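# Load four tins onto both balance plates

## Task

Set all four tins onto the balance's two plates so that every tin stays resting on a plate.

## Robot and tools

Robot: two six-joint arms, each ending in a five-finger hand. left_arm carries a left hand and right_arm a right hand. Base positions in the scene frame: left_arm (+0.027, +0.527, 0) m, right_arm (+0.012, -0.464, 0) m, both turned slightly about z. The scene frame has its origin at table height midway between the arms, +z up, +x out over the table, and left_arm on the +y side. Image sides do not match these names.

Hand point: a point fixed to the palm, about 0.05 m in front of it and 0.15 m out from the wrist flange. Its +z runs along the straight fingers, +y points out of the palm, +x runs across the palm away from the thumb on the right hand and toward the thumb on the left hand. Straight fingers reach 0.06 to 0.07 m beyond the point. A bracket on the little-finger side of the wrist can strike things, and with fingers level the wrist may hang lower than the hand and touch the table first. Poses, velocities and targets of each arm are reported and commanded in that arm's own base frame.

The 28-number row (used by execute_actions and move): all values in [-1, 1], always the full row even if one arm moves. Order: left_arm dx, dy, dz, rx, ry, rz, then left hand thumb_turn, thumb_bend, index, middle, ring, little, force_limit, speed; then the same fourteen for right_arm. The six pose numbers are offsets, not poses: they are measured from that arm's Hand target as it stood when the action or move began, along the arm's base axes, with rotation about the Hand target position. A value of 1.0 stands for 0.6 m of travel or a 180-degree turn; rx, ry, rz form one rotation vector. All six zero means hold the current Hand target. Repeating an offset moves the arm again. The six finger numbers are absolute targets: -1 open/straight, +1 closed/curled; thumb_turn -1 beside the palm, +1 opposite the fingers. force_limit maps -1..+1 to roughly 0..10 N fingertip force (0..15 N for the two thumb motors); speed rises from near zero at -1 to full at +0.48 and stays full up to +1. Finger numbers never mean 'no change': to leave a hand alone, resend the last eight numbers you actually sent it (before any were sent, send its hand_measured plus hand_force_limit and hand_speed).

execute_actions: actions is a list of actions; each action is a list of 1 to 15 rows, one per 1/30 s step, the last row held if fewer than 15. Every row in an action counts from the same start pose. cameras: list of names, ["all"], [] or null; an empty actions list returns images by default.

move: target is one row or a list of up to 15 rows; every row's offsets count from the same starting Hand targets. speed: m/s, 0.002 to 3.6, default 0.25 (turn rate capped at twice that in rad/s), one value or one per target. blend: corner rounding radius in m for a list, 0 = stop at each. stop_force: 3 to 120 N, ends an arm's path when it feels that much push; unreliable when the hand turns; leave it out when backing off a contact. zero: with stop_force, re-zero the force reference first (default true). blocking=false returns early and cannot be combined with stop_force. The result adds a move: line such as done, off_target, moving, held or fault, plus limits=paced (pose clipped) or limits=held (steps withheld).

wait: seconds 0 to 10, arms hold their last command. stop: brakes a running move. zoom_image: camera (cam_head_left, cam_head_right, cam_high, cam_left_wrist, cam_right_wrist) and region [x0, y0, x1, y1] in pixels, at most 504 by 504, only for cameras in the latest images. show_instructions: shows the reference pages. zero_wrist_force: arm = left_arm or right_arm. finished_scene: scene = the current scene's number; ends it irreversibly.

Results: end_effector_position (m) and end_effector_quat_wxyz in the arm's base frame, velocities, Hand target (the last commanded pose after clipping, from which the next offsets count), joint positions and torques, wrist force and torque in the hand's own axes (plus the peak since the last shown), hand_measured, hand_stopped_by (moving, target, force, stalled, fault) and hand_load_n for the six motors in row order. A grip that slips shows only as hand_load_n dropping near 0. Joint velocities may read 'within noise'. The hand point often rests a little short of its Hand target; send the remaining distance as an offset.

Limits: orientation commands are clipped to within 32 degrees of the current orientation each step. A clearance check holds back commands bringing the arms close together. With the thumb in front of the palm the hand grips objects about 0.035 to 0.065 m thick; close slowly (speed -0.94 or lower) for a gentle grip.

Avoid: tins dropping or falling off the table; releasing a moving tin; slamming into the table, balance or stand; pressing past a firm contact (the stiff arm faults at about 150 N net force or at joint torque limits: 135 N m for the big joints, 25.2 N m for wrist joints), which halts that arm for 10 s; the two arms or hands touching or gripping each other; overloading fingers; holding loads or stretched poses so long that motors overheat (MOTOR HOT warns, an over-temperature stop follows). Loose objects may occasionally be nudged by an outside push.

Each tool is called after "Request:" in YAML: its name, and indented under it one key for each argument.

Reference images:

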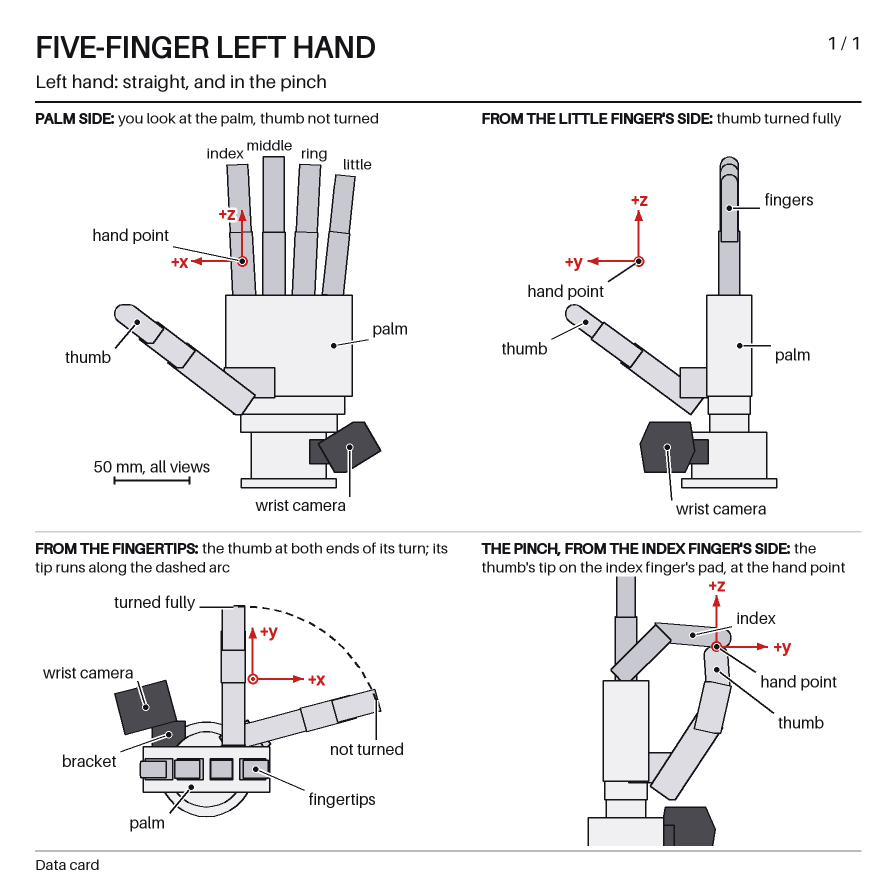

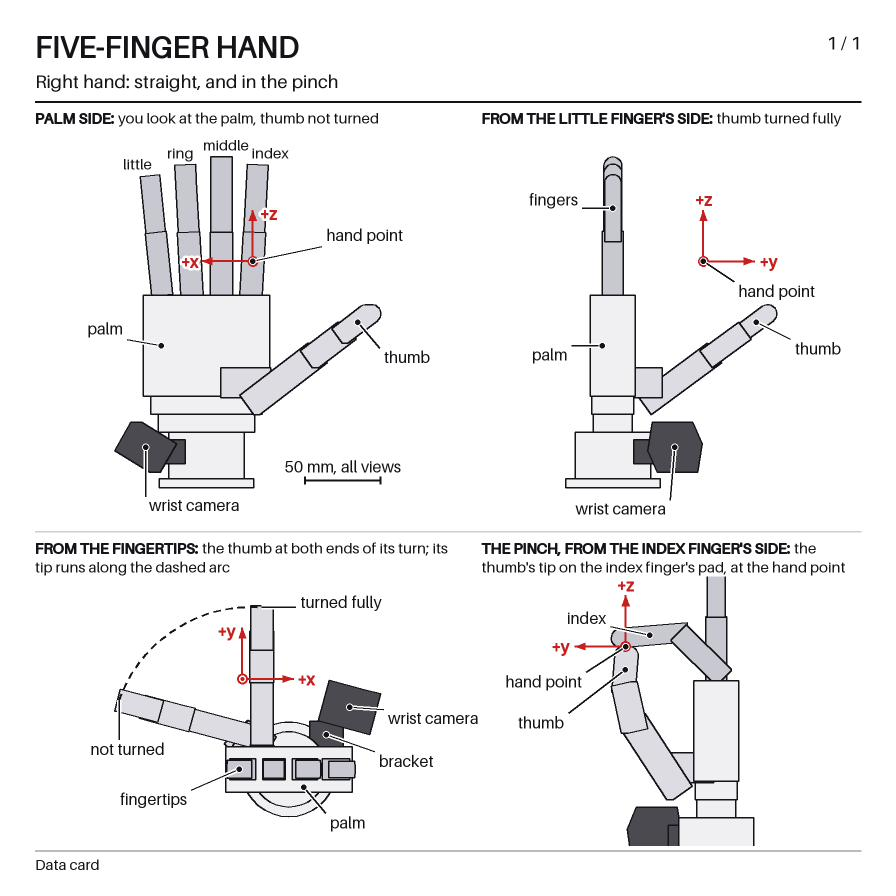

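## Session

Request:
execute_actions:
  actions: []

Request:
zoom_image:
  camera: "cam_high"
  region: [300, 60, 620, 380]

Request:
zoom_image:
  camera: "cam_head_left"
  region: [260, 180, 660, 440]

Scene clock: 0.00 s.
left_arm: end_effector_position=(+0.7467, -0.0790, +0.1067) hand_measured=(-1.000, -1.000, -1.000, -1.000, -1.000, -1.000) hand_load_n=(+0.0, +0.0, +0.0, +0.0, +0.0, +0.0) hand_stopped_by=(target, target, target, target, target, target) hand_force_limit=0.00 hand_speed=-0.80 end_effector_quat_wxyz=(-0.388, +0.867, -0.274, +0.154) | right_arm: end_effector_position=(+0.8101, -0.2810, +0.1148) hand_measured=(-1.000, -1.000, -1.000, -1.000, -1.000, -1.000) hand_load_n=(+0.0, +0.0, +0.0, +0.0, +0.0, +0.0) hand_stopped_by=(target, target, target, target, target, target) hand_force_limit=0.00 hand_speed=-0.80 end_effector_quat_wxyz=(+0.049, +0.080, -0.662, +0.744)
Joint positions: left_arm=[3.076 -2.456 -0.846 2.324 -2.237 2.327] | right_arm=[-0.206 -0.555 0.93 -0.783 2.858 -3.722]
Joint velocities: within noise
Joint torques (N m): no reading
Wrist force (N): no reading
Wrist torque (N m): no reading
Wrist force, peak (N): no reading
Hand target: left_arm +0.7467, -0.0790, +0.1067; -0.388, +0.867, -0.274, +0.154 | right_arm +0.8101, -0.2810, +0.1148; +0.049, +0.080, -0.662, +0.744
camera_calibration:
cam_left_wrist: T_world_to_cam=[[0.561645, 0.360158, 0.744877, -0.470619], [0.354699, -0.91817, 0.1765, -0.357603], [0.747491, 0.165077, -0.643433, -0.359989], [0, 0, 0, 1]] pos_world=[0.660251, -0.0994177, 0.182041]
cam_right_wrist: T_world_to_cam=[[-0.447279, -0.170464, -0.878, 0.418623], [0.707644, 0.5329, -0.463958, -0.373011], [0.546974, -0.82883, -0.117727, -0.549575], [0, 0, 0, 1]] pos_world=[0.751804, -0.185367, 0.129789]

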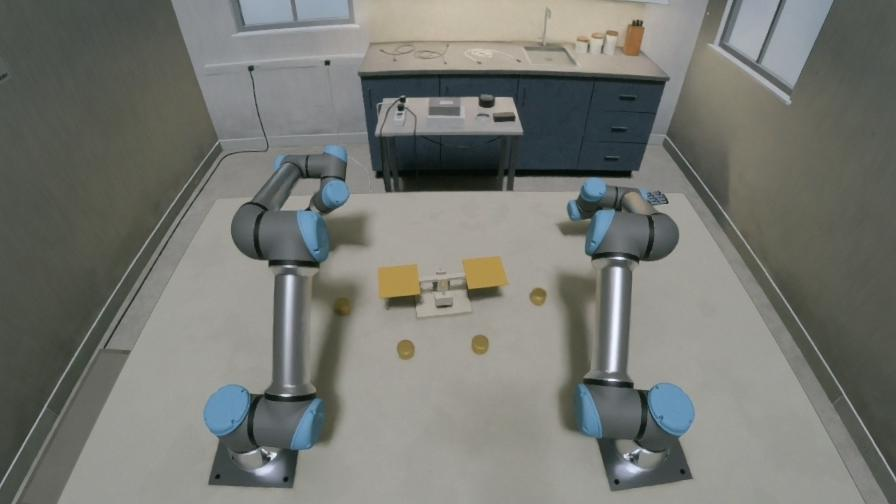

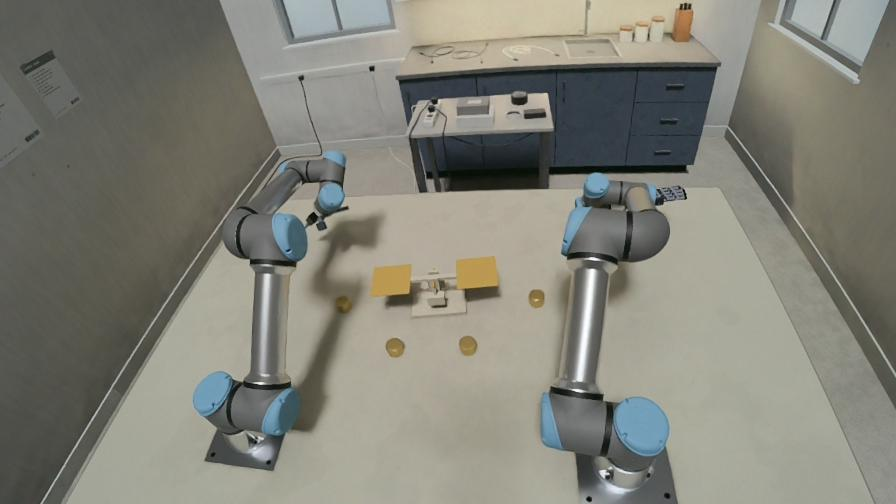

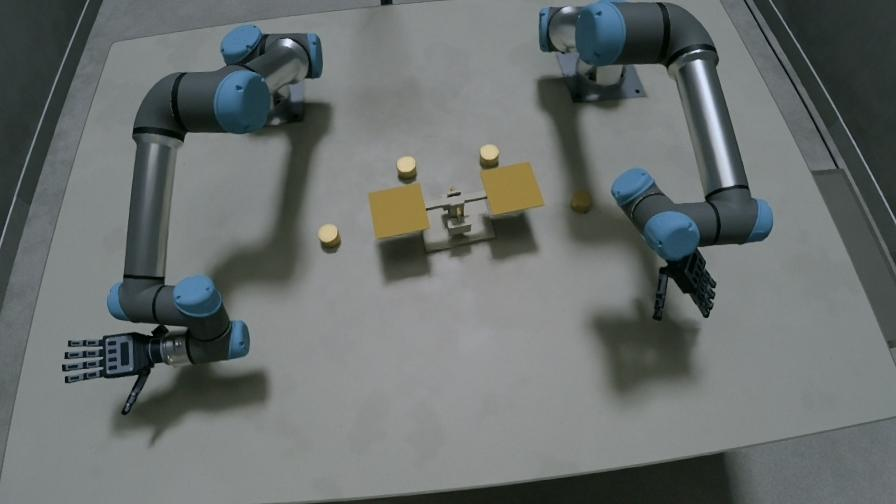

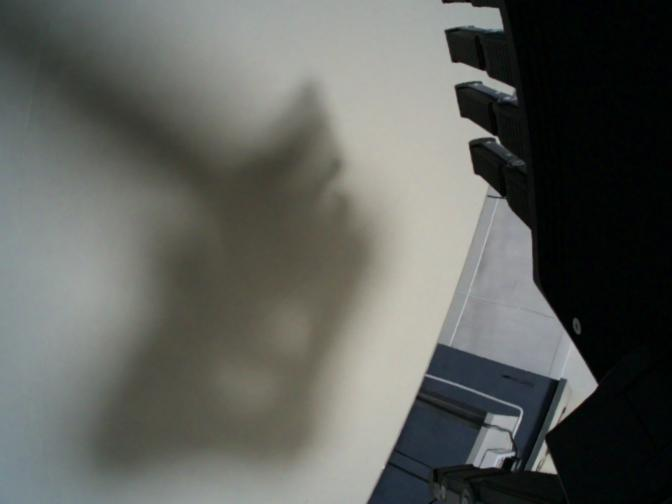

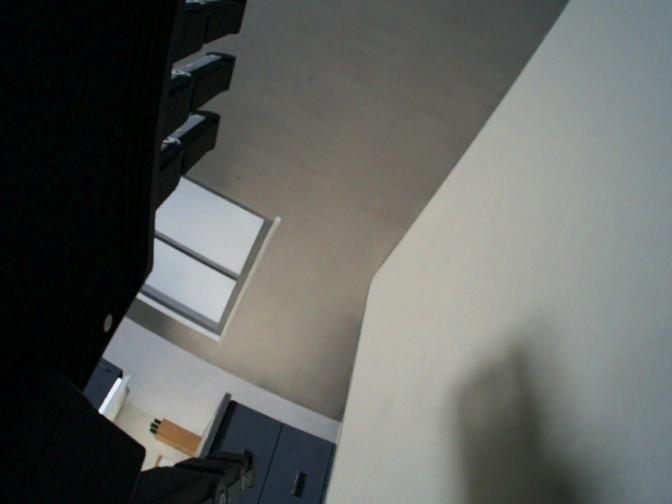

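Scaled by 1.575 from the camera's 896x504 image, which has a finer 1280x720 frame.

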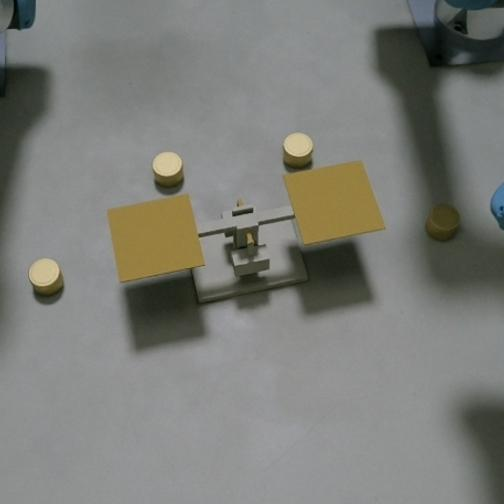

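Scaled by 1.260 from the camera's 896x504 image, which has a finer 1280x720 frame.

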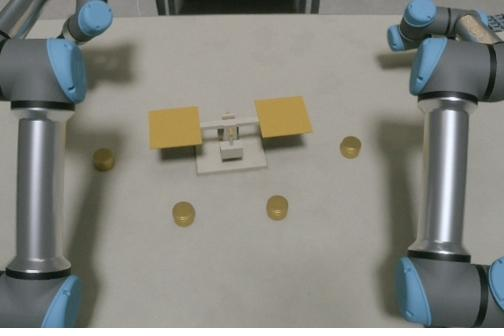

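Request:
move:
  target:
    - [0,0,0.2,0,0,0,1,-0.9,-0.6,-0.6,1,1,-0.4,-0.6,0,0,0.2,0,0,0,1,-0.9,-0.6,-0.6,1,1,-0.4,-0.6]
    - [-0.287,-0.082,0.25,0.0052,-0.0229,-0.3831,1,-0.9,-0.6,-0.6,1,1,-0.4,-0.6,-0.29,0.4,0.25,0.0327,0.1775,0.4628,1,-0.9,-0.6,-0.6,1,1,-0.4,-0.6]
    - [-0.5737,-0.1643,0.1555,0.0104,-0.0457,-0.7662,1,-0.9,-0.6,-0.6,1,1,-0.4,-0.6,-0.5827,0.7943,0.142,0.0653,0.3549,0.9257,1,-0.9,-0.6,-0.6,1,1,-0.4,-0.6]
  speed: [0.25,0.45,0.45]
  blend: [0.04,0.04,0]
  cameras: ["all"]

Scene clock: 8.97 s.
left_arm: end_effector_position=(+0.4025, -0.1776, +0.2000) hand_measured=(+1.000, -0.900, -0.600, -0.600, +1.000, +1.000) hand_load_n=(+0.0, +0.0, +0.0, -0.5, +0.0, +0.5) hand_stopped_by=(target, target, target, target, target, target) hand_force_limit=-0.40 hand_speed=-0.60 end_effector_quat_wxyz=(+0.021, -0.041, +0.886, -0.461) | right_arm: end_effector_position=(+0.4605, +0.1956, +0.2000) hand_measured=(+1.000, -0.900, -0.600, -0.600, +1.000, +1.000) hand_load_n=(+0.0, +0.0, +0.0, +0.0, +0.0, +0.0) hand_stopped_by=(target, target, target, target, target, target) hand_force_limit=-0.40 hand_speed=-0.60 end_effector_quat_wxyz=(-0.461, +0.886, +0.036, -0.019)
Joint positions: left_arm=[3.454 -1.936 -1.731 1.792 -0.645 5.086] | right_arm=[-0.211 -1.01 1.452 1.52 0.669 -5.197]
Joint torques (N m): left_arm=[-11.77 20.53 5.43 -3.61 -1.32 0.95] | right_arm=[7.73 -34.84 -31.17 4.91 0.46 -1.53]
Wrist force (N): left_arm=[0.3 0.4 -0.3] | right_arm=[-1.2 -0.1 -1.0]
Wrist torque (N m): left_arm=[0.11 -0.03 0.01] | right_arm=[-0.01 0.21 0.11]
Wrist force, peak (N): left_arm=[-0.3 1.3 0.4] | right_arm=[-0.3 -1.5 0.9]
Hand target: left_arm +0.4025, -0.1776, +0.2000; +0.021, -0.041, +0.886, -0.461 | right_arm +0.4605, +0.1956, +0.2000; -0.461, +0.886, +0.036, -0.019
Off the commanded pose: left_arm 0.000 m, 0 deg | right_arm 0.000 m, 0 deg.
move: done
camera_calibration:
cam_left_wrist: T_world_to_cam=[[-0.226211, -0.570312, 0.789666, -0.168433], [-0.885328, 0.458464, 0.0774969, 0.420993], [-0.406231, -0.681583, -0.608623, 0.280601], [0, 0, 0, 1]] pos_world=[0.448604, -0.0978168, 0.27116]
cam_right_wrist: T_world_to_cam=[[0.324675, -0.485822, -0.811519, 0.11124], [-0.746722, -0.65827, 0.0953278, 0.45078], [-0.580511, 0.575028, -0.576498, 0.383128], [0, 0, 0, 1]] pos_world=[0.5229, 0.130468, 0.268174]

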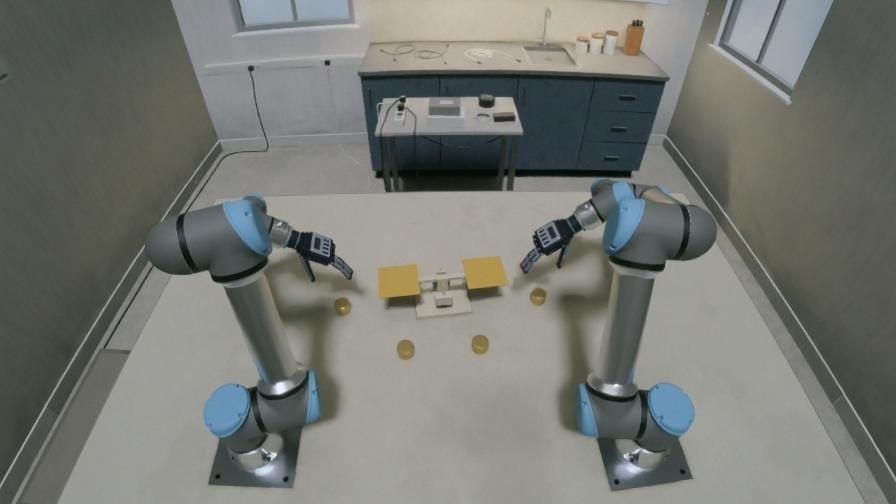

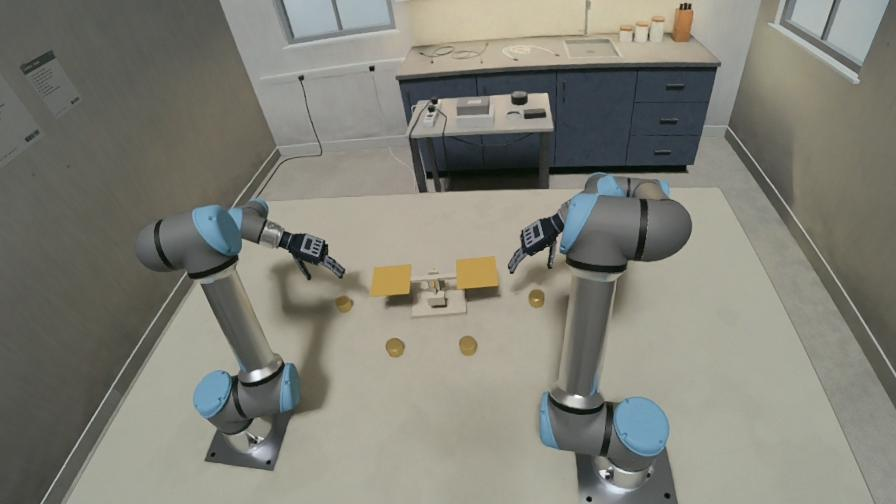

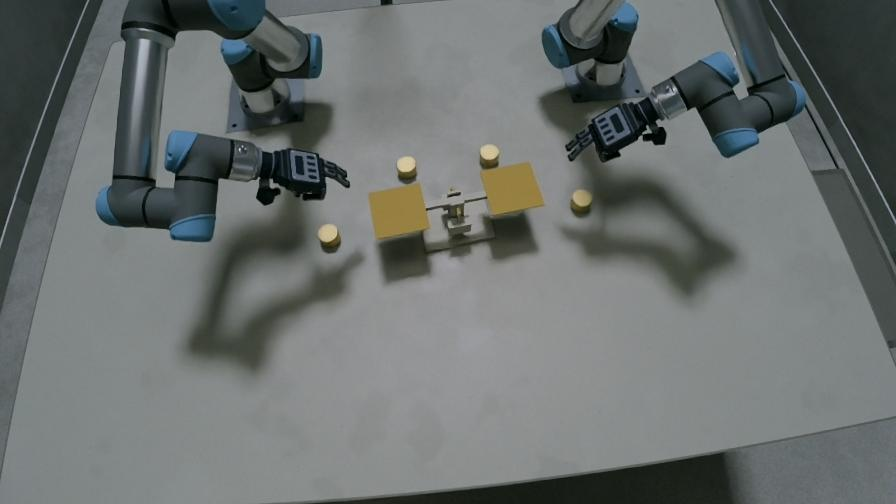

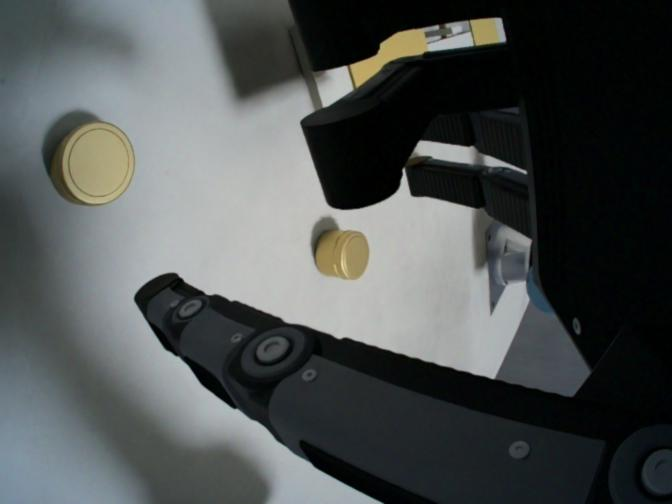

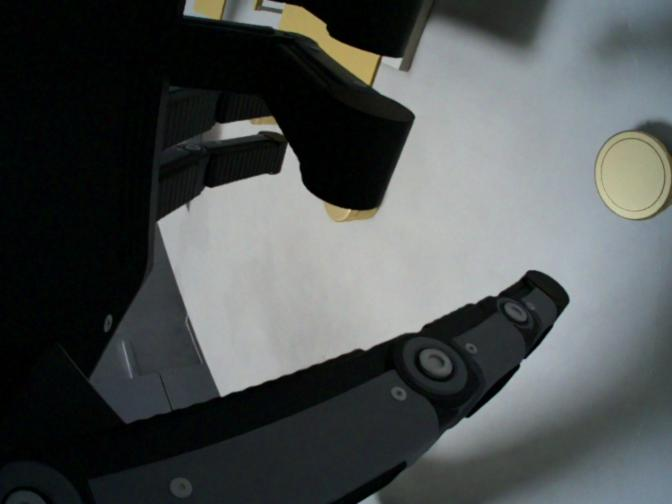

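Request:
move:
  target: [0.0442,-0.0123,-0.1667,0,0,0,1,-0.9,-0.6,-0.6,1,1,-0.4,-0.6,0.0522,-0.0235,-0.1667,0,0,0,1,-0.9,-0.6,-0.6,1,1,-0.4,-0.6]
  speed: 0.25
  cameras: ["cam_left_wrist","cam_right_wrist"]

Scene clock: 10.90 s.
left_arm: end_effector_position=(+0.4289, -0.1850, +0.1001) hand_measured=(+1.000, -0.900, -0.600, -0.600, +1.000, +1.000) hand_load_n=(+0.0, +0.0, -0.5, +0.0, +0.0, +0.0) hand_stopped_by=(target, target, target, target, target, target) hand_force_limit=-0.40 hand_speed=-0.60 end_effector_quat_wxyz=(+0.021, -0.041, +0.886, -0.461) | right_arm: end_effector_position=(+0.4918, +0.1815, +0.1001) hand_measured=(+1.000, -0.900, -0.600, -0.600, +1.000, +1.000) hand_load_n=(+0.0, +0.0, +0.0, +0.0, +0.0, +0.0) hand_stopped_by=(target, target, target, target, target, target) hand_force_limit=-0.40 hand_speed=-0.60 end_effector_quat_wxyz=(-0.461, +0.886, +0.036, -0.019)
Joint positions: left_arm=[3.418 -2.125 -1.73 2.025 -0.635 5.028] | right_arm=[-0.225 -0.826 1.427 1.378 0.675 -5.217]
Joint torques (N m): left_arm=[-11.82 26.98 19.6 -0.87 4.05 -1.43] | right_arm=[8.06 -40.56 -28.57 0.76 -1.95 1.92]
Wrist force (N): left_arm=[0.1 0.2 0.1] | right_arm=[-1.2 -0.2 -0.7]
Wrist torque (N m): left_arm=[0.05 0.01 0.19] | right_arm=[-0.03 0.21 0.09]
Wrist force, peak (N): left_arm=[0.0 1.4 0.3] | right_arm=[-1.3 -1.4 -1.4]
Hand target: left_arm +0.4290, -0.1850, +0.0999; +0.021, -0.041, +0.886, -0.461 | right_arm +0.4918, +0.1815, +0.1000; -0.461, +0.886, +0.036, -0.019
Off the commanded pose: left_arm 0.000 m, 0 deg | right_arm 0.000 m, 0 deg.
move: done
camera_calibration:
cam_left_wrist: T_world_to_cam=[[-0.226325, -0.570193, 0.789719, -0.0877361], [-0.885198, 0.458712, 0.0775117, 0.455461], [-0.40645, -0.681515, -0.608552, 0.22558], [0, 0, 0, 1]] pos_world=[0.475004, -0.105216, 0.17126]
cam_right_wrist: T_world_to_cam=[[0.324674, -0.485753, -0.811561, 0.0131566], [-0.746618, -0.65838, 0.0953749, 0.474342], [-0.580644, 0.574961, -0.576431, 0.351885], [0, 0, 0, 1]] pos_world=[0.5542, 0.116368, 0.168274]
Images, in order (width x height): cam_left_wrist 672x504, cam_right_wrist 672x504.

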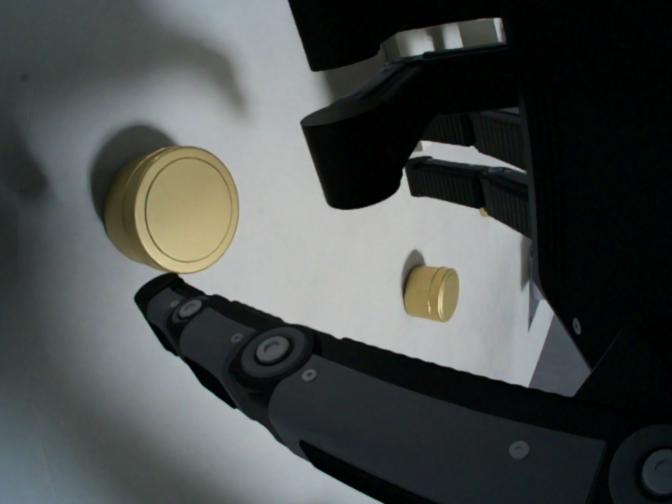

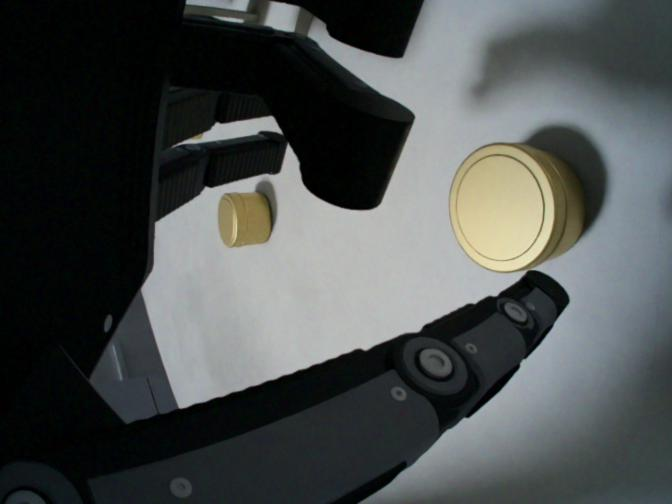

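Request:
move:
  target:
    - [-0.0001,0.0035,-0.1117,0,0,0,1,-0.9,-0.6,-0.6,1,1,-0.4,-0.6,-0.002,-0.0005,-0.1118,0,0,0,1,-0.9,-0.6,-0.6,1,1,-0.4,-0.6]
    - [-0.0001,0.0035,-0.1117,0,0,0,1,0.2,0.2,0.2,1,1,-0.4,-0.92,-0.002,-0.0005,-0.1118,0,0,0,1,0.2,0.2,0.2,1,1,-0.4,-0.92]
  speed: 0.12
  cameras: ["cam_left_wrist","cam_right_wrist"]

Scene clock: 15.20 s.
left_arm: end_effector_position=(+0.4289, -0.1829, +0.0329) hand_measured=(+1.000, -0.648, -0.078, -0.122, +1.000, +1.000) hand_load_n=(+0.0, +6.0, +3.5, +4.0, +0.0, +0.0) hand_stopped_by=(target, force, force, force, target, target) hand_force_limit=-0.40 hand_speed=-0.92 end_effector_quat_wxyz=(+0.021, -0.041, +0.886, -0.461) | right_arm: end_effector_position=(+0.4906, +0.1812, +0.0329) hand_measured=(+1.000, -0.646, -0.094, -0.116, +1.000, +1.000) hand_load_n=(+0.5, +5.5, +4.0, +2.0, +0.0, +0.0) hand_stopped_by=(target, force, force, force, target, target) hand_force_limit=-0.40 hand_speed=-0.92 end_effector_quat_wxyz=(-0.461, +0.886, +0.036, -0.019)
Joint positions: left_arm=[3.423 -2.239 -1.759 2.163 -0.636 5.036] | right_arm=[-0.226 -0.73 1.455 1.255 0.675 -5.219]
Joint torques (N m): left_arm=[-11.32 28.35 19.4 -1.39 3.78 -1.47] | right_arm=[7.66 -40.81 -27.33 0.39 -2.41 1.77]
Wrist force (N): left_arm=[-0.3 1.0 0.2] | right_arm=[-1.1 -0.5 -1.1]
Wrist torque (N m): left_arm=[0.11 0.07 -0.02] | right_arm=[-0.06 0.19 0.07]
Wrist force, peak (N): left_arm=[-0.1 1.2 0.6] | right_arm=[-1.1 -0.7 -1.3]
Hand target: left_arm +0.4289, -0.1829, +0.0329; +0.021, -0.041, +0.886, -0.461 | right_arm +0.4906, +0.1812, +0.0329; -0.461, +0.886, +0.036, -0.019
Off the commanded pose: left_arm 0.000 m, 0 deg | right_arm 0.000 m, 0 deg.
move: done
camera_calibration:
cam_left_wrist: T_world_to_cam=[[-0.226337, -0.570257, 0.78967, -0.0334652], [-0.885206, 0.458694, 0.0775247, 0.459708], [-0.406426, -0.681474, -0.608615, 0.186115], [0, 0, 0, 1]] pos_world=[0.475004, -0.103116, 0.10406]
cam_right_wrist: T_world_to_cam=[[0.324734, -0.485699, -0.811569, -0.0412074], [-0.746592, -0.65842, 0.09531, 0.479728], [-0.580645, 0.57496, -0.57643, 0.312683], [0, 0, 0, 1]] pos_world=[0.553101, 0.116068, 0.101074]
Images, in order (width x height): cam_left_wrist 672x504, cam_right_wrist 672x504.

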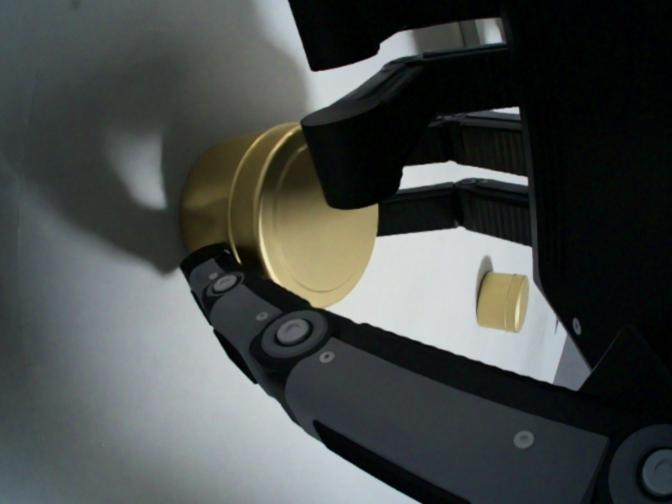

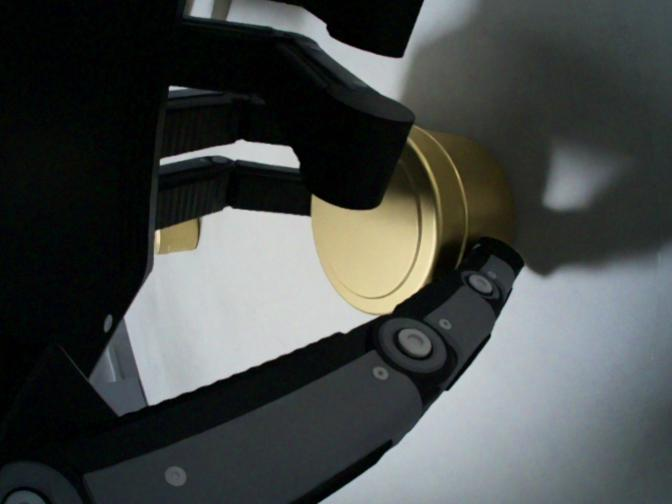

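Request:
move:
  target: [0,0,0.06,0,0,0,1,0.2,0.2,0.2,1,1,-0.4,-0.92,0,0,0.06,0,0,0,1,0.2,0.2,0.2,1,1,-0.4,-0.92]
  speed: 0.1

Request:
wait:
  seconds: 0.3

Request:
wait:
  seconds: 0.2

Scene clock: 16.37 s.
left_arm: end_effector_position=(+0.4289, -0.1830, +0.0688) hand_measured=(+1.000, -0.648, -0.078, -0.122, +1.000, +1.000) hand_load_n=(+0.0, +6.0, +3.5, +3.5, +0.0, +0.0) hand_stopped_by=(target, force, force, force, target, target) hand_force_limit=-0.40 hand_speed=-0.92 end_effector_quat_wxyz=(+0.021, -0.041, +0.886, -0.461) | right_arm: end_effector_position=(+0.4906, +0.1812, +0.0687) hand_measured=(+1.000, -0.646, -0.094, -0.116, +1.000, +1.000) hand_load_n=(+0.0, +6.0, +4.0, +2.0, +0.0, +0.0) hand_stopped_by=(target, force, force, force, target, target) hand_force_limit=-0.40 hand_speed=-0.92 end_effector_quat_wxyz=(-0.461, +0.886, +0.037, -0.019)
Joint positions: left_arm=[3.423 -2.176 -1.747 2.089 -0.636 5.036] | right_arm=[-0.226 -0.785 1.446 1.318 0.675 -5.219]
Joint torques (N m): left_arm=[10.52 39.3 20.63 -3.78 0.37 1.14] | right_arm=[-6.1 -55.11 -27.96 4.96 0.01 -1.57]
Wrist force (N): left_arm=[0.3 1.1 0.3] | right_arm=[-1.1 0.3 -1.2]
Wrist torque (N m): left_arm=[0.09 -0.02 0.07] | right_arm=[0.04 0.22 0.06]
Wrist force, peak (N): left_arm=[-0.1 1.8 0.6] | right_arm=[-0.9 -0.7 -1.5]
Hand target: left_arm +0.4289, -0.1829, +0.0689; +0.021, -0.041, +0.886, -0.461 | right_arm +0.4906, +0.1812, +0.0689; -0.461, +0.886, +0.036, -0.019
Off the commanded pose: left_arm 0.000 m, 0 deg | right_arm 0.000 m, 0 deg.
move: done

Scene clock: 16.67 s.
left_arm: end_effector_position=(+0.4289, -0.1829, +0.0689) hand_measured=(+1.000, -0.648, -0.078, -0.122, +1.000, +1.000) hand_load_n=(+0.0, +6.0, +3.0, +4.0, +0.0, +0.0) hand_stopped_by=(target, force, force, force, target, target) hand_force_limit=-0.40 hand_speed=-0.92 end_effector_quat_wxyz=(+0.021, -0.041, +0.886, -0.461) | right_arm: end_effector_position=(+0.4906, +0.1812, +0.0689) hand_measured=(+1.000, -0.646, -0.094, -0.116, +1.000, +1.000) hand_load_n=(+0.0, +6.0, +3.5, +2.0, +0.5, +0.0) hand_stopped_by=(target, force, force, force, target, target) hand_force_limit=-0.40 hand_speed=-0.92 end_effector_quat_wxyz=(-0.461, +0.886, +0.036, -0.019)
Joint positions: left_arm=[3.423 -2.176 -1.747 2.088 -0.636 5.036] | right_arm=[-0.226 -0.785 1.446 1.319 0.675 -5.219]
Joint torques (N m): left_arm=[9.34 40.47 20.36 -3.71 -1.02 1.08] | right_arm=[-5.7 -54.49 -28.49 4.8 0.47 -1.57]
Wrist force (N): left_arm=[0.0 1.0 0.3] | right_arm=[-1.1 0.4 -0.7]
Wrist torque (N m): left_arm=[0.08 0.03 0.06] | right_arm=[0.02 0.20 0.06]
Wrist force, peak (N): left_arm=[0.1 1.4 0.4] | right_arm=[-1.2 0.4 -0.9]
Hand target: left_arm +0.4289, -0.1829, +0.0689; +0.021, -0.041, +0.886, -0.461 | right_arm +0.4906, +0.1812, +0.0689; -0.461, +0.886, +0.036, -0.019
Off the commanded pose: left_arm 0.000 m, 0 deg | right_arm 0.000 m, 0 deg.
wait: 0.30 s; at rest by 0.17 s

Scene clock: 16.87 s.
left_arm: end_effector_position=(+0.4289, -0.1829, +0.0689) hand_measured=(+1.000, -0.648, -0.078, -0.122, +1.000, +1.000) hand_load_n=(+0.0, +6.0, +3.0, +3.5, +0.0, +0.0) hand_stopped_by=(target, force, force, force, target, target) hand_force_limit=-0.40 hand_speed=-0.92 end_effector_quat_wxyz=(+0.021, -0.041, +0.886, -0.461) | right_arm: end_effector_position=(+0.4906, +0.1812, +0.0689) hand_measured=(+1.000, -0.646, -0.094, -0.116, +1.000, +1.000) hand_load_n=(+0.0, +6.0, +4.0, +2.0, +0.0, +0.0) hand_stopped_by=(target, force, force, force, target, target) hand_force_limit=-0.40 hand_speed=-0.92 end_effector_quat_wxyz=(-0.461, +0.886, +0.036, -0.019)
Joint positions: left_arm=[3.423 -2.176 -1.747 2.088 -0.636 5.036] | right_arm=[-0.226 -0.785 1.446 1.319 0.675 -5.219]
Joint torques (N m): left_arm=[9.57 40.8 20.91 -3.73 -1.11 1.11] | right_arm=[-6.01 -54.72 -28.81 4.84 0.59 -1.51]
Wrist force (N): left_arm=[0.0 1.2 0.2] | right_arm=[-1.2 0.2 -0.8]
Wrist torque (N m): left_arm=[0.13 0.03 0.05] | right_arm=[0.00 0.23 0.05]
Wrist force, peak (N): left_arm=[0.3 1.3 0.4] | right_arm=[-1.3 0.3 -0.8]
Hand target: left_arm +0.4289, -0.1829, +0.0689; +0.021, -0.041, +0.886, -0.461 | right_arm +0.4906, +0.1812, +0.0689; -0.461, +0.886, +0.036, -0.019
Off the commanded pose: left_arm 0.000 m, 0 deg | right_arm 0.000 m, 0 deg.
wait: 0.20 s; at rest by 0.17 s

Request:
wait:
  seconds: 0.05

Request:
wait:
  seconds: 0.05

Request:
wait:
  seconds: 0.05

Request:
wait:
  seconds: 0.05

Request:
wait:
  seconds: 0.05

Scene clock: 17.37 s.
left_arm: end_effector_position=(+0.4289, -0.1829, +0.0689) hand_measured=(+1.000, -0.648, -0.078, -0.122, +1.000, +1.000) hand_load_n=(+0.0, +6.0, +3.5, +4.0, +0.0, +0.0) hand_stopped_by=(target, force, force, force, target, target) hand_force_limit=-0.40 hand_speed=-0.92 end_effector_quat_wxyz=(+0.021, -0.041, +0.886, -0.461) | right_arm: end_effector_position=(+0.4906, +0.1812, +0.0689) hand_measured=(+1.000, -0.646, -0.094, -0.116, +1.000, +1.000) hand_load_n=(+0.0, +6.0, +3.5, +2.0, +0.0, +0.0) hand_stopped_by=(target, force, force, force, target, target) hand_force_limit=-0.40 hand_speed=-0.92 end_effector_quat_wxyz=(-0.461, +0.886, +0.036, -0.019)
Joint positions: left_arm=[3.423 -2.176 -1.747 2.088 -0.636 5.036] | right_arm=[-0.226 -0.785 1.446 1.319 0.675 -5.219]
Joint torques (N m): left_arm=[9.85 40.94 20.96 -3.76 -1.23 1.08] | right_arm=[-5.76 -54.46 -28.16 4.84 0.55 -1.63]
Wrist force (N): left_arm=[0.1 1.3 0.4] | right_arm=[-0.9 0.1 -1.0]
Wrist torque (N m): left_arm=[0.12 0.02 0.06] | right_arm=[-0.01 0.18 0.08]
Wrist force, peak (N): left_arm=[0.1 1.5 0.1] | right_arm=[-1.3 0.1 -1.0]
Hand target: left_arm +0.4289, -0.1829, +0.0689; +0.021, -0.041, +0.886, -0.461 | right_arm +0.4906, +0.1812, +0.0689; -0.461, +0.886, +0.036, -0.019
Off the commanded pose: left_arm 0.000 m, 0 deg | right_arm 0.000 m, 0 deg.
wait: 0.07 s; at rest from the start

Scene clock: 17.43 s.
left_arm: end_effector_position=(+0.4289, -0.1829, +0.0689) hand_measured=(+1.000, -0.648, -0.078, -0.122, +1.000, +1.000) hand_load_n=(+0.0, +6.0, +3.5, +3.5, +0.5, +0.0) hand_stopped_by=(target, force, force, force, target, target) hand_force_limit=-0.40 hand_speed=-0.92 end_effector_quat_wxyz=(+0.021, -0.041, +0.886, -0.461) | right_arm: end_effector_position=(+0.4906, +0.1812, +0.0689) hand_measured=(+1.000, -0.646, -0.094, -0.116, +1.000, +1.000) hand_load_n=(+0.0, +6.0, +4.0, +2.0, +0.0, +0.0) hand_stopped_by=(target, force, force, force, target, target) hand_force_limit=-0.40 hand_speed=-0.92 end_effector_quat_wxyz=(-0.461, +0.886, +0.036, -0.019)
Joint positions: left_arm=[3.423 -2.176 -1.747 2.088 -0.636 5.036] | right_arm=[-0.226 -0.785 1.446 1.319 0.675 -5.219]
Joint torques (N m): left_arm=[9.67 40.81 20.89 -3.68 -1.17 0.96] | right_arm=[-5.69 -54.62 -28.64 4.81 0.6 -1.68]
Wrist force (N): left_arm=[0.0 1.2 0.3] | right_arm=[-1.2 0.3 -0.7]
Wrist torque (N m): left_arm=[0.11 0.02 0.04] | right_arm=[0.00 0.21 0.06]
Wrist force, peak (N): left_arm=[0.1 1.2 0.5] | right_arm=[-1.2 0.3 -0.7]
Hand target: left_arm +0.4289, -0.1829, +0.0689; +0.021, -0.041, +0.886, -0.461 | right_arm +0.4906, +0.1812, +0.0689; -0.461, +0.886, +0.036, -0.019
Off the commanded pose: left_arm 0.000 m, 0 deg | right_arm 0.000 m, 0 deg.
wait: 0.07 s; no rest

Scene clock: 17.50 s.
left_arm: end_effector_position=(+0.4289, -0.1829, +0.0689) hand_measured=(+1.000, -0.648, -0.078, -0.122, +1.000, +1.000) hand_load_n=(-0.5, +6.0, +3.0, +4.0, +0.0, +0.0) hand_stopped_by=(target, force, force, force, target, target) hand_force_limit=-0.40 hand_speed=-0.92 end_effector_quat_wxyz=(+0.021, -0.041, +0.886, -0.461) | right_arm: end_effector_position=(+0.4906, +0.1812, +0.0689) hand_measured=(+1.000, -0.646, -0.094, -0.116, +1.000, +1.000) hand_load_n=(+0.0, +5.5, +4.0, +2.0, +0.0, +0.0) hand_stopped_by=(target, force, force, force, target, target) hand_force_limit=-0.40 hand_speed=-0.92 end_effector_quat_wxyz=(-0.461, +0.886, +0.036, -0.019)
Joint positions: left_arm=[3.423 -2.176 -1.747 2.088 -0.636 5.036] | right_arm=[-0.226 -0.785 1.446 1.319 0.675 -5.219]
Joint torques (N m): left_arm=[9.67 40.72 20.76 -3.74 -1.19 1.07] | right_arm=[-5.94 -54.22 -28.64 4.78 0.71 -1.65]
Wrist force (N): left_arm=[0.1 1.0 0.3] | right_arm=[-1.1 0.3 -0.8]
Wrist torque (N m): left_arm=[0.08 0.02 0.06] | right_arm=[0.02 0.20 0.06]
Wrist force, peak (N): left_arm=[0.1 1.1 0.2] | right_arm=[-1.1 0.3 -0.8]
Hand target: left_arm +0.4289, -0.1829, +0.0689; +0.021, -0.041, +0.886, -0.461 | right_arm +0.4906, +0.1812, +0.0689; -0.461, +0.886, +0.036, -0.019
Off the commanded pose: left_arm 0.000 m, 0 deg | right_arm 0.000 m, 0 deg.
wait: 0.07 s; no rest

Scene clock: 17.57 s.
left_arm: end_effector_position=(+0.4289, -0.1829, +0.0689) hand_measured=(+1.000, -0.648, -0.078, -0.122, +1.000, +1.000) hand_load_n=(+0.0, +6.0, +3.0, +3.5, +0.0, +0.0) hand_stopped_by=(target, force, force, force, target, target) hand_force_limit=-0.40 hand_speed=-0.92 end_effector_quat_wxyz=(+0.021, -0.041, +0.886, -0.461) | right_arm: end_effector_position=(+0.4906, +0.1812, +0.0689) hand_measured=(+1.000, -0.646, -0.094, -0.116, +1.000, +1.000) hand_load_n=(+0.0, +5.5, +4.0, +2.0, +0.0, +0.5) hand_stopped_by=(target, force, force, force, target, target) hand_force_limit=-0.40 hand_speed=-0.92 end_effector_quat_wxyz=(-0.461, +0.886, +0.036, -0.019)
Joint positions: left_arm=[3.423 -2.176 -1.747 2.088 -0.636 5.036] | right_arm=[-0.226 -0.785 1.446 1.319 0.675 -5.219]
Joint torques (N m): left_arm=[9.54 40.36 20.79 -3.68 -1.18 1.16] | right_arm=[-5.36 -54.61 -28.67 4.76 0.54 -1.58]
Wrist force (N): left_arm=[0.3 1.3 0.4] | right_arm=[-0.8 0.3 -1.0]
Wrist torque (N m): left_arm=[0.12 -0.02 0.07] | right_arm=[0.02 0.17 0.08]
Wrist force, peak (N): left_arm=[0.3 1.3 0.4] | right_arm=[-1.3 0.2 -1.1]
Hand target: left_arm +0.4289, -0.1829, +0.0689; +0.021, -0.041, +0.886, -0.461 | right_arm +0.4906, +0.1812, +0.0689; -0.461, +0.886, +0.036, -0.019
Off the commanded pose: left_arm 0.000 m, 0 deg | right_arm 0.000 m, 0 deg.
wait: 0.07 s; no rest

Scene clock: 17.63 s.
left_arm: end_effector_position=(+0.4289, -0.1829, +0.0689) hand_measured=(+1.000, -0.648, -0.078, -0.122, +1.000, +1.000) hand_load_n=(+0.0, +6.0, +3.5, +4.0, +0.0, +0.0) hand_stopped_by=(target, force, force, force, target, target) hand_force_limit=-0.40 hand_speed=-0.92 end_effector_quat_wxyz=(+0.021, -0.041, +0.886, -0.461) | right_arm: end_effector_position=(+0.4906, +0.1812, +0.0689) hand_measured=(+1.000, -0.646, -0.094, -0.116, +1.000, +1.000) hand_load_n=(+0.0, +6.0, +4.0, +2.0, +0.0, +0.0) hand_stopped_by=(target, force, force, force, target, target) hand_force_limit=-0.40 hand_speed=-0.92 end_effector_quat_wxyz=(-0.461, +0.886, +0.036, -0.019)
Joint positions: left_arm=[3.423 -2.176 -1.747 2.088 -0.636 5.036] | right_arm=[-0.226 -0.785 1.446 1.319 0.675 -5.219]
Joint torques (N m): left_arm=[9.86 40.76 20.82 -3.67 -1.2 1.19] | right_arm=[-5.69 -54.39 -29.06 4.88 0.53 -1.49]
Wrist force (N): left_arm=[-0.1 1.2 0.1] | right_arm=[-1.1 0.1 -0.8]
Wrist torque (N m): left_arm=[0.12 0.04 0.05] | right_arm=[-0.01 0.21 0.05]
Wrist force, peak (N): left_arm=[-0.1 1.2 0.1] | right_arm=[-1.1 0.1 -0.8]
Hand target: left_arm +0.4289, -0.1829, +0.0689; +0.021, -0.041, +0.886, -0.461 | right_arm +0.4906, +0.1812, +0.0689; -0.461, +0.886, +0.036, -0.019
Off the commanded pose: left_arm 0.000 m, 0 deg | right_arm 0.000 m, 0 deg.
wait: 0.07 s; no rest

Request:
move:
  target:
    - [0,0,-0.0597,0,0,0,1,0.2,0.2,0.2,1,1,-0.4,-0.92,0,0,-0.0597,0,0,0,1,0.2,0.2,0.2,1,1,-0.4,-0.92]
    - [0,0,-0.0597,0,0,0,1,-0.9,-0.6,-0.6,1,1,-0.4,-0.6,0,0,-0.0597,0,0,0,1,-0.9,-0.6,-0.6,1,1,-0.4,-0.6]
    - [0,0,0.1,0,0,0,1,-0.9,-0.6,-0.6,1,1,-0.4,-0.6,0,0,0.1,0,0,0,1,-0.9,-0.6,-0.6,1,1,-0.4,-0.6]
  speed: [0.06,0.06,0.2]
  cameras: ["cam_left_wrist","cam_right_wrist"]

Request:
wait:
  seconds: 0.05

Request:
wait:
  seconds: 0.05

Request:
wait:
  seconds: 0.05

Request:
wait:
  seconds: 0.05

Request:
wait:
  seconds: 0.05

Scene clock: 21.27 s.
left_arm: end_effector_position=(+0.4289, -0.1829, +0.1288) hand_measured=(+1.000, -0.900, -0.600, -0.600, +1.000, +1.000) hand_load_n=(+0.0, +0.0, -0.5, +0.0, +0.0, +0.0) hand_stopped_by=(target, target, target, target, target, target) hand_force_limit=-0.40 hand_speed=-0.60 end_effector_quat_wxyz=(+0.021, -0.041, +0.886, -0.461) | right_arm: end_effector_position=(+0.4906, +0.1812, +0.1288) hand_measured=(+1.000, -0.900, -0.600, -0.600, +1.000, +1.000) hand_load_n=(+0.0, +0.0, +0.0, +0.0, +0.0, +0.0) hand_stopped_by=(target, target, target, target, target, target) hand_force_limit=-0.40 hand_speed=-0.60 end_effector_quat_wxyz=(-0.461, +0.886, +0.036, -0.019)
Joint positions: left_arm=[3.423 -2.082 -1.71 1.957 -0.636 5.036] | right_arm=[-0.226 -0.866 1.413 1.432 0.675 -5.219]
Joint torques (N m): left_arm=[9.63 39.1 22.34 -3.57 -1.36 1.03] | right_arm=[-5.22 -53.6 -29.12 5.02 0.5 -1.57]
Wrist force (N): left_arm=[0.1 0.1 -0.3] | right_arm=[-0.9 0.2 -0.9]
Wrist torque (N m): left_arm=[0.06 0.01 0.00] | right_arm=[0.02 0.19 0.13]
Wrist force, peak (N): left_arm=[0.0 1.6 0.8] | right_arm=[-1.4 -1.0 -1.4]
Hand target: left_arm +0.4289, -0.1829, +0.1289; +0.021, -0.041, +0.886, -0.461 | right_arm +0.4906, +0.1812, +0.1289; -0.461, +0.886, +0.036, -0.019
Off the commanded pose: left_arm 0.000 m, 0 deg | right_arm 0.000 m, 0 deg.
move: done
camera_calibration:
cam_left_wrist: T_world_to_cam=[[-0.226337, -0.570257, 0.78967, -0.109195], [-0.885206, 0.458694, 0.0775247, 0.452273], [-0.406426, -0.681474, -0.608615, 0.244482], [0, 0, 0, 1]] pos_world=[0.475004, -0.103116, 0.19996]
cam_right_wrist: T_world_to_cam=[[0.324734, -0.485699, -0.811569, 0.0365895], [-0.746592, -0.65842, 0.09531, 0.470664], [-0.580645, 0.57496, -0.57643, 0.367847], [0, 0, 0, 1]] pos_world=[0.553101, 0.116168, 0.196874]
Images, in order (width x height): cam_left_wrist 672x504, cam_right_wrist 672x504.

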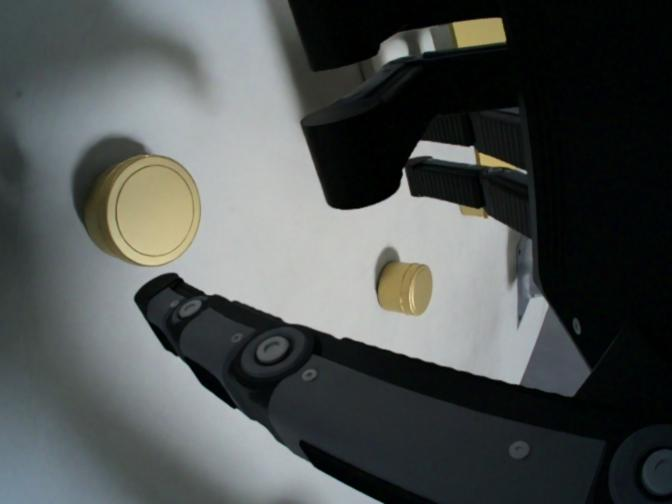

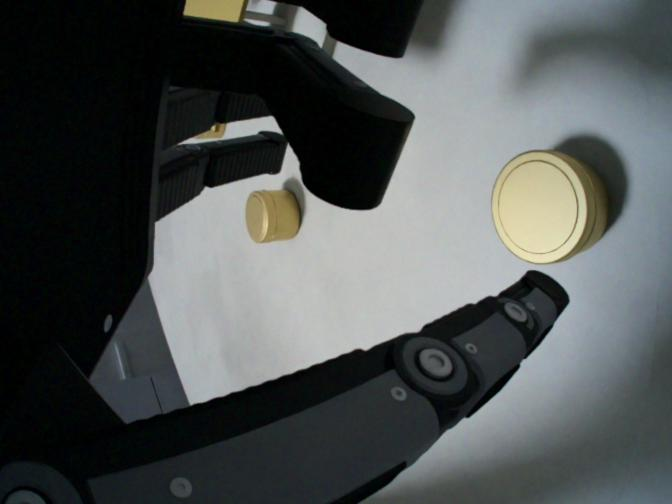

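Scene clock: 21.33 s.
left_arm: end_effector_position=(+0.4289, -0.1829, +0.1288) hand_measured=(+1.000, -0.900, -0.600, -0.600, +1.000, +1.000) hand_load_n=(+0.0, +0.0, +0.0, +0.0, +0.0, +0.0) hand_stopped_by=(target, target, target, target, target, target) hand_force_limit=-0.40 hand_speed=-0.60 end_effector_quat_wxyz=(+0.021, -0.041, +0.886, -0.461) | right_arm: end_effector_position=(+0.4906, +0.1812, +0.1288) hand_measured=(+1.000, -0.900, -0.600, -0.600, +1.000, +1.000) hand_load_n=(+0.0, +0.0, +0.0, +0.0, +0.0, +0.0) hand_stopped_by=(target, target, target, target, target, target) hand_force_limit=-0.40 hand_speed=-0.60 end_effector_quat_wxyz=(-0.461, +0.886, +0.036, -0.019)
Joint positions: left_arm=[3.423 -2.082 -1.71 1.957 -0.636 5.036] | right_arm=[-0.226 -0.866 1.413 1.432 0.675 -5.219]
Joint torques (N m): left_arm=[9.55 38.29 22.31 -3.55 -1.35 1.11] | right_arm=[-5.8 -52.71 -30.22 4.63 0.69 -1.45]
Wrist force (N): left_arm=[0.2 0.3 -0.1] | right_arm=[-1.1 -0.3 -1.1]
Wrist torque (N m): left_arm=[0.07 -0.02 0.00] | right_arm=[-0.03 0.21 0.11]
Wrist force, peak (N): left_arm=[0.2 0.3 -0.1] | right_arm=[-1.1 -0.3 -1.1]
Hand target: left_arm +0.4289, -0.1829, +0.1289; +0.021, -0.041, +0.886, -0.461 | right_arm +0.4906, +0.1812, +0.1289; -0.461, +0.886, +0.036, -0.019
Off the commanded pose: left_arm 0.000 m, 0 deg | right_arm 0.000 m, 0 deg.
wait: 0.07 s; no rest

Scene clock: 21.40 s.
left_arm: end_effector_position=(+0.4289, -0.1829, +0.1289) hand_measured=(+1.000, -0.900, -0.600, -0.600, +1.000, +1.000) hand_load_n=(+0.0, +0.0, -0.5, +0.0, +0.0, +0.0) hand_stopped_by=(target, target, target, target, target, target) hand_force_limit=-0.40 hand_speed=-0.60 end_effector_quat_wxyz=(+0.021, -0.041, +0.886, -0.461) | right_arm: end_effector_position=(+0.4906, +0.1812, +0.1289) hand_measured=(+1.000, -0.900, -0.600, -0.600, +1.000, +1.000) hand_load_n=(+0.0, +0.0, +0.0, +0.0, +0.0, +0.0) hand_stopped_by=(target, target, target, target, target, target) hand_force_limit=-0.40 hand_speed=-0.60 end_effector_quat_wxyz=(-0.461, +0.886, +0.036, -0.019)
Joint positions: left_arm=[3.423 -2.082 -1.71 1.957 -0.636 5.036] | right_arm=[-0.226 -0.866 1.413 1.432 0.675 -5.219]
Joint torques (N m): left_arm=[9.57 39.3 22.42 -3.43 -1.32 1.09] | right_arm=[-5.55 -52.89 -29.76 4.7 0.7 -1.55]
Wrist force (N): left_arm=[0.1 0.2 -0.2] | right_arm=[-1.3 0.0 -1.0]
Wrist torque (N m): left_arm=[0.06 -0.01 0.00] | right_arm=[0.00 0.25 0.09]
Wrist force, peak (N): left_arm=[0.1 0.3 -0.1] | right_arm=[-1.3 0.0 -1.0]
Hand target: left_arm +0.4289, -0.1829, +0.1289; +0.021, -0.041, +0.886, -0.461 | right_arm +0.4906, +0.1812, +0.1289; -0.461, +0.886, +0.036, -0.019
Off the commanded pose: left_arm 0.000 m, 0 deg | right_arm 0.000 m, 0 deg.
wait: 0.07 s; no rest

Scene clock: 21.47 s.
left_arm: end_effector_position=(+0.4289, -0.1829, +0.1289) hand_measured=(+1.000, -0.900, -0.600, -0.600, +1.000, +1.000) hand_load_n=(+0.0, +0.0, +0.0, +0.0, +0.0, +0.0) hand_stopped_by=(target, target, target, target, target, target) hand_force_limit=-0.40 hand_speed=-0.60 end_effector_quat_wxyz=(+0.021, -0.041, +0.886, -0.461) | right_arm: end_effector_position=(+0.4906, +0.1812, +0.1289) hand_measured=(+1.000, -0.900, -0.600, -0.600, +1.000, +1.000) hand_load_n=(+0.0, -0.5, +0.0, +0.0, +0.0, +0.0) hand_stopped_by=(target, target, target, target, target, target) hand_force_limit=-0.40 hand_speed=-0.60 end_effector_quat_wxyz=(-0.461, +0.886, +0.036, -0.019)
Joint positions: left_arm=[3.423 -2.082 -1.71 1.957 -0.636 5.036] | right_arm=[-0.226 -0.866 1.413 1.432 0.675 -5.219]
Joint torques (N m): left_arm=[9.76 38.78 22.21 -3.57 -1.34 1.12] | right_arm=[-6.14 -52.73 -29.85 4.67 0.65 -1.52]
Wrist force (N): left_arm=[0.0 0.0 0.0] | right_arm=[-1.1 0.1 -1.2]
Wrist torque (N m): left_arm=[0.03 0.03 0.00] | right_arm=[0.03 0.21 0.12]
Wrist force, peak (N): left_arm=[0.1 0.5 0.0] | right_arm=[-1.1 0.1 -1.2]
Hand target: left_arm +0.4289, -0.1829, +0.1289; +0.021, -0.041, +0.886, -0.461 | right_arm +0.4906, +0.1812, +0.1289; -0.461, +0.886, +0.036, -0.019
Off the commanded pose: left_arm 0.000 m, 0 deg | right_arm 0.000 m, 0 deg.
wait: 0.07 s; no rest

Scene clock: 21.53 s.
left_arm: end_effector_position=(+0.4289, -0.1829, +0.1289) hand_measured=(+1.000, -0.900, -0.600, -0.600, +1.000, +1.000) hand_load_n=(+0.0, +0.0, -0.5, +0.0, +0.0, +0.0) hand_stopped_by=(target, target, target, target, target, target) hand_force_limit=-0.40 hand_speed=-0.60 end_effector_quat_wxyz=(+0.021, -0.041, +0.886, -0.461) | right_arm: end_effector_position=(+0.4906, +0.1812, +0.1289) hand_measured=(+1.000, -0.900, -0.600, -0.600, +1.000, +1.000) hand_load_n=(+0.0, +0.0, +0.0, +0.0, +0.0, +0.0) hand_stopped_by=(target, target, target, target, target, target) hand_force_limit=-0.40 hand_speed=-0.60 end_effector_quat_wxyz=(-0.461, +0.886, +0.036, -0.019)
Joint positions: left_arm=[3.423 -2.082 -1.71 1.957 -0.636 5.036] | right_arm=[-0.226 -0.866 1.413 1.432 0.675 -5.219]
Joint torques (N m): left_arm=[9.92 38.73 22.31 -3.52 -1.28 1.07] | right_arm=[-5.5 -52.45 -29.72 4.85 0.71 -1.74]
Wrist force (N): left_arm=[0.3 0.6 -0.4] | right_arm=[-0.8 -0.2 -0.9]
Wrist torque (N m): left_arm=[0.14 -0.04 0.00] | right_arm=[-0.03 0.16 0.13]
Wrist force, peak (N): left_arm=[0.3 0.6 -0.4] | right_arm=[-1.0 -0.1 -0.7]
Hand target: left_arm +0.4289, -0.1829, +0.1289; +0.021, -0.041, +0.886, -0.461 | right_arm +0.4906, +0.1812, +0.1289; -0.461, +0.886, +0.036, -0.019
Off the commanded pose: left_arm 0.000 m, 0 deg | right_arm 0.000 m, 0 deg.
wait: 0.07 s; no rest

Scene clock: 21.60 s.
left_arm: end_effector_position=(+0.4289, -0.1829, +0.1289) hand_measured=(+1.000, -0.900, -0.600, -0.600, +1.000, +1.000) hand_load_n=(+0.0, +0.0, +0.0, +0.0, +0.5, +0.0) hand_stopped_by=(target, target, target, target, target, target) hand_force_limit=-0.40 hand_speed=-0.60 end_effector_quat_wxyz=(+0.021, -0.041, +0.886, -0.461) | right_arm: end_effector_position=(+0.4906, +0.1812, +0.1289) hand_measured=(+1.000, -0.900, -0.600, -0.600, +1.000, +1.000) hand_load_n=(+0.0, +0.0, +0.0, +0.0, +0.0, +0.0) hand_stopped_by=(target, target, target, target, target, target) hand_force_limit=-0.40 hand_speed=-0.60 end_effector_quat_wxyz=(-0.461, +0.886, +0.036, -0.019)
Joint positions: left_arm=[3.423 -2.082 -1.71 1.957 -0.636 5.036] | right_arm=[-0.226 -0.866 1.413 1.432 0.675 -5.219]
Joint torques (N m): left_arm=[9.6 38.53 22 -3.67 -1.25 1.16] | right_arm=[-5.55 -52.77 -29.84 4.72 0.75 -1.48]
Wrist force (N): left_arm=[0.0 0.3 -0.1] | right_arm=[-1.1 -0.1 -1.0]
Wrist torque (N m): left_arm=[0.06 0.02 -0.01] | right_arm=[-0.01 0.21 0.11]
Wrist force, peak (N): left_arm=[0.0 0.3 -0.1] | right_arm=[-1.2 -0.3 -1.1]
Hand target: left_arm +0.4289, -0.1829, +0.1289; +0.021, -0.041, +0.886, -0.461 | right_arm +0.4906, +0.1812, +0.1289; -0.461, +0.886, +0.036, -0.019
Off the commanded pose: left_arm 0.000 m, 0 deg | right_arm 0.000 m, 0 deg.
wait: 0.07 s; no rest


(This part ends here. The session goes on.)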